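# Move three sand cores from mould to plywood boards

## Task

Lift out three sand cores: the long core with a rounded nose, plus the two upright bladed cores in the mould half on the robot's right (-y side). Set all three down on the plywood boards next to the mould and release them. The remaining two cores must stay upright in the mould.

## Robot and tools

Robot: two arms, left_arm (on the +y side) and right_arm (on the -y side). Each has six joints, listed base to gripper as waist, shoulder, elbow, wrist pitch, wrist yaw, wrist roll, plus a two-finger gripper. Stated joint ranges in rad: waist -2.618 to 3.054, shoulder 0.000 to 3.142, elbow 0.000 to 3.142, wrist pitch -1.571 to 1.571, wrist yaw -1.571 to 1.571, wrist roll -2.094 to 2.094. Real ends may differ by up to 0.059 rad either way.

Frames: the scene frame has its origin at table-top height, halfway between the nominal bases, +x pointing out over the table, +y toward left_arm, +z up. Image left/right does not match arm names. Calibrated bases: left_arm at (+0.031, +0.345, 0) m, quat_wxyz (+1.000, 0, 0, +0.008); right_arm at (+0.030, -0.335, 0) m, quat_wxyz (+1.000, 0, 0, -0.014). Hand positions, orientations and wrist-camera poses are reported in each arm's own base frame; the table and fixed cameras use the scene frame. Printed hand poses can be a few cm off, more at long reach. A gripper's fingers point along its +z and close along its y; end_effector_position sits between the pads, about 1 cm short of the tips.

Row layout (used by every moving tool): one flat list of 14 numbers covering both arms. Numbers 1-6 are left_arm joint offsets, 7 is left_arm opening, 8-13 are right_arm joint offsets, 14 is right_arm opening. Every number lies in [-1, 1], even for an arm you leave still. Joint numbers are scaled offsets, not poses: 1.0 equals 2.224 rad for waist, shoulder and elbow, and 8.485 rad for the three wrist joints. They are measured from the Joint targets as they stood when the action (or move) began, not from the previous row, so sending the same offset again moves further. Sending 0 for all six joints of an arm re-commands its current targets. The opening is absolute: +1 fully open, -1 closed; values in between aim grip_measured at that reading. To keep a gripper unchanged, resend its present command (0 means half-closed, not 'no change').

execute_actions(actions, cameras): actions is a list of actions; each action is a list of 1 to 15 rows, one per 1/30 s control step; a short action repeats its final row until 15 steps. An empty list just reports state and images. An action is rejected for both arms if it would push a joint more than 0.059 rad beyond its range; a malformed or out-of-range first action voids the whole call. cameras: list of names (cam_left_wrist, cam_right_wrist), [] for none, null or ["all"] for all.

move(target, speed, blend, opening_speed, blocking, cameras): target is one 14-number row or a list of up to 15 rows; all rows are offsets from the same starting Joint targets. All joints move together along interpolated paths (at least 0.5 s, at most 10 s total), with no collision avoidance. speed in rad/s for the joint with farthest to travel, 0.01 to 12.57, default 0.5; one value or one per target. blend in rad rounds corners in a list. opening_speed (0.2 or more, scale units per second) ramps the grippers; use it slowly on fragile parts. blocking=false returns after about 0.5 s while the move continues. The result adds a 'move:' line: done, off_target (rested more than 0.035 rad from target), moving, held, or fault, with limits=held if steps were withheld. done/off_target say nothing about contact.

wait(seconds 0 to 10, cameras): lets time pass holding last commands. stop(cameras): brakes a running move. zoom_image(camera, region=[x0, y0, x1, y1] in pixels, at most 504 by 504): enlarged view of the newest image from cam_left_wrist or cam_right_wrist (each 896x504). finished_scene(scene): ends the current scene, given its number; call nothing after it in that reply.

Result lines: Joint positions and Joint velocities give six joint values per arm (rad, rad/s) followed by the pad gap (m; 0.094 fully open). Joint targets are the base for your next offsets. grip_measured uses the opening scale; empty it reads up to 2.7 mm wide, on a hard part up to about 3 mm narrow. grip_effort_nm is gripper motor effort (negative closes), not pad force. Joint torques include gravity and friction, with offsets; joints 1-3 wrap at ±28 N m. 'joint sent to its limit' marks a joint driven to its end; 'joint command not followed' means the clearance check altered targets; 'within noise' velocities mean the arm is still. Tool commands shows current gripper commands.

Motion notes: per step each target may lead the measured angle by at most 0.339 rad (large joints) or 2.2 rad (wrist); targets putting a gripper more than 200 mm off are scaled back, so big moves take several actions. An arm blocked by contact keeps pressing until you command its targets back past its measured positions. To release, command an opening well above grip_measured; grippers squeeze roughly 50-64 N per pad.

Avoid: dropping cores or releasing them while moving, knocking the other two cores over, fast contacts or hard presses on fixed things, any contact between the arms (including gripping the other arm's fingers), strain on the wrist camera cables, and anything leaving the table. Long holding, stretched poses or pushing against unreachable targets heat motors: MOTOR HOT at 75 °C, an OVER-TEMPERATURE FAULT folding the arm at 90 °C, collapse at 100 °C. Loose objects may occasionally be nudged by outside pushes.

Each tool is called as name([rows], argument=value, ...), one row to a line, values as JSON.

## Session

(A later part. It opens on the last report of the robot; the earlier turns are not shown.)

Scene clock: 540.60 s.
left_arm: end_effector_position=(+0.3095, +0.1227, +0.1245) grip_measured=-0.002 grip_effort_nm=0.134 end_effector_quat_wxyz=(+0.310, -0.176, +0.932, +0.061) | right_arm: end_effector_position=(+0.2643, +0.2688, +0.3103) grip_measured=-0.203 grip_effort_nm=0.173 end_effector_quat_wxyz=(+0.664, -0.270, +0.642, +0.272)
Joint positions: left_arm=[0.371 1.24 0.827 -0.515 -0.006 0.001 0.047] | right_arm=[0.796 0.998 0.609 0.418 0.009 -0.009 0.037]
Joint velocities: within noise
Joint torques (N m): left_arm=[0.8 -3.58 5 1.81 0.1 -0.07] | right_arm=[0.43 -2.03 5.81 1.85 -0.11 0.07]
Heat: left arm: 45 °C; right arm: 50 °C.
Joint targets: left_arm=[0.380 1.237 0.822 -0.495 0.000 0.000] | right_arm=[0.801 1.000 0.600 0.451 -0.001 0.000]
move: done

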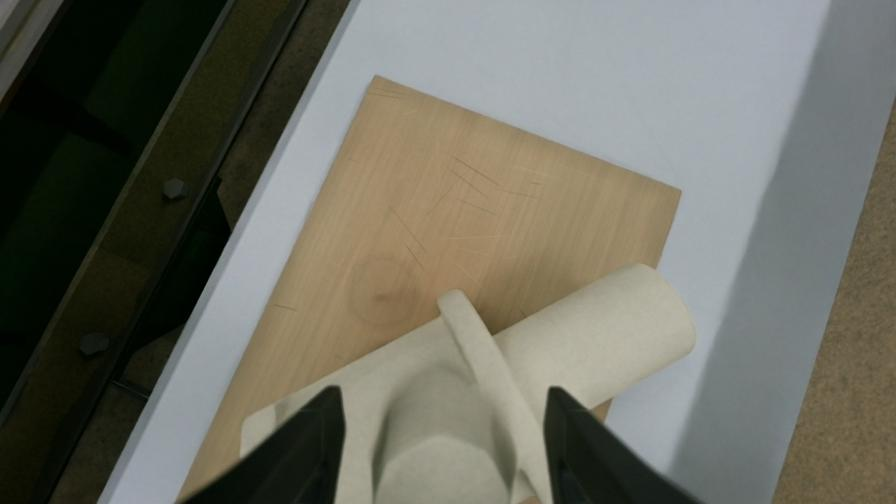

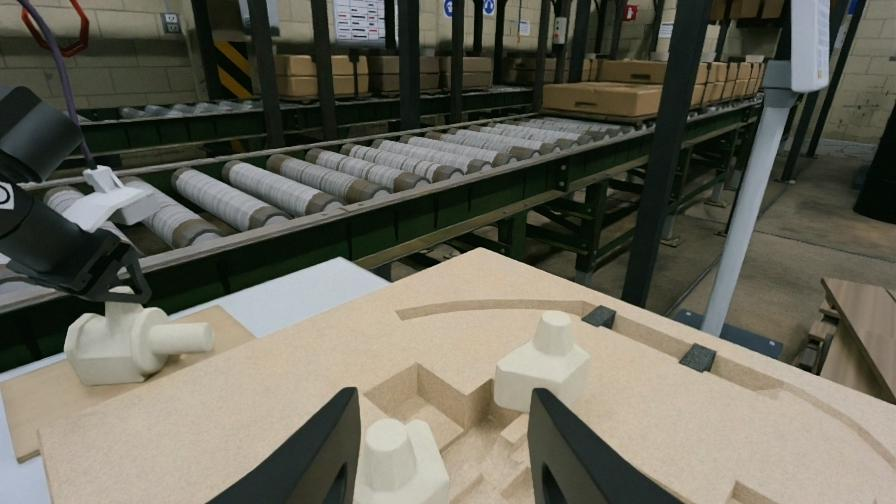

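move([
  [0,0,0,0,0,0,0.3,0,0,0,0,0,0,-0.2],
  [0,-0.01,0.08,-0.01,0,0,0.3,0,0,0,0,0,0,-0.2],
  [0,-0.09,0.2,-0.047,0,0,0.3,0,0,0,0,0,0,-0.2],
], speed=0.4, opening_speed=1.0)

Scene clock: 545.37 s.
left_arm: end_effector_position=(+0.2871, +0.1139, +0.2962) grip_measured=+0.298 grip_effort_nm=0.139 end_effector_quat_wxyz=(+0.420, -0.168, +0.888, +0.082) | right_arm: end_effector_position=(+0.2643, +0.2688, +0.3103) grip_measured=-0.203 grip_effort_nm=0.168 end_effector_quat_wxyz=(+0.664, -0.270, +0.642, +0.272)
Joint positions: left_arm=[0.371 1.044 1.248 -0.89 -0.006 0.001 0.061] | right_arm=[0.796 0.998 0.609 0.418 0.009 -0.009 0.037]
Joint velocities: within noise
Joint torques (N m): left_arm=[0.7 -2.25 6.74 1.9 0.09 -0.07] | right_arm=[0.44 -2.02 5.81 1.84 -0.11 0.06]
Heat: left arm: 45 °C; right arm: 50 °C.
Joint targets: left_arm=[0.380 1.036 1.267 -0.893 0.000 0.000] | right_arm=[0.801 1.000 0.600 0.451 -0.001 0.000]
move: done

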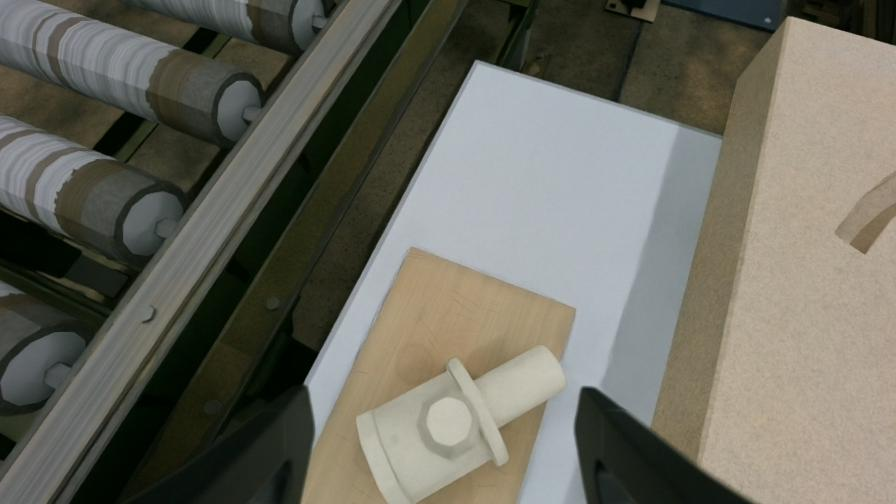

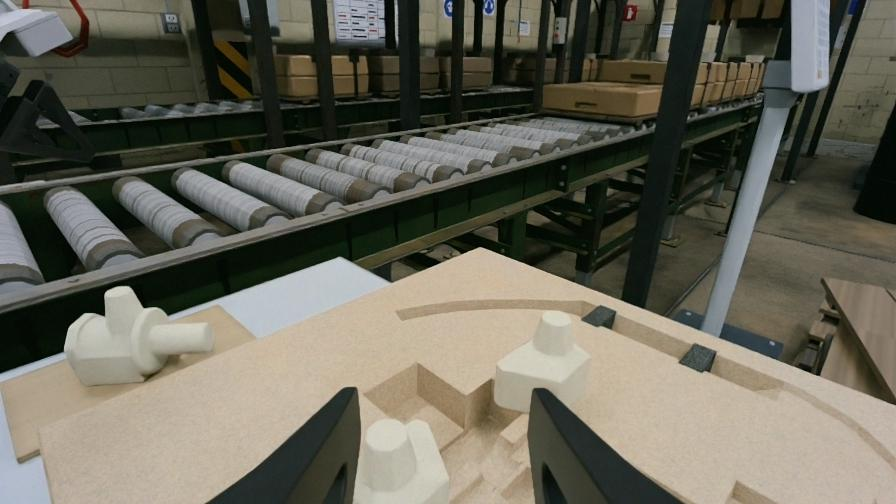

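finished_scene(scene=1)

The scene is finished: the task was done.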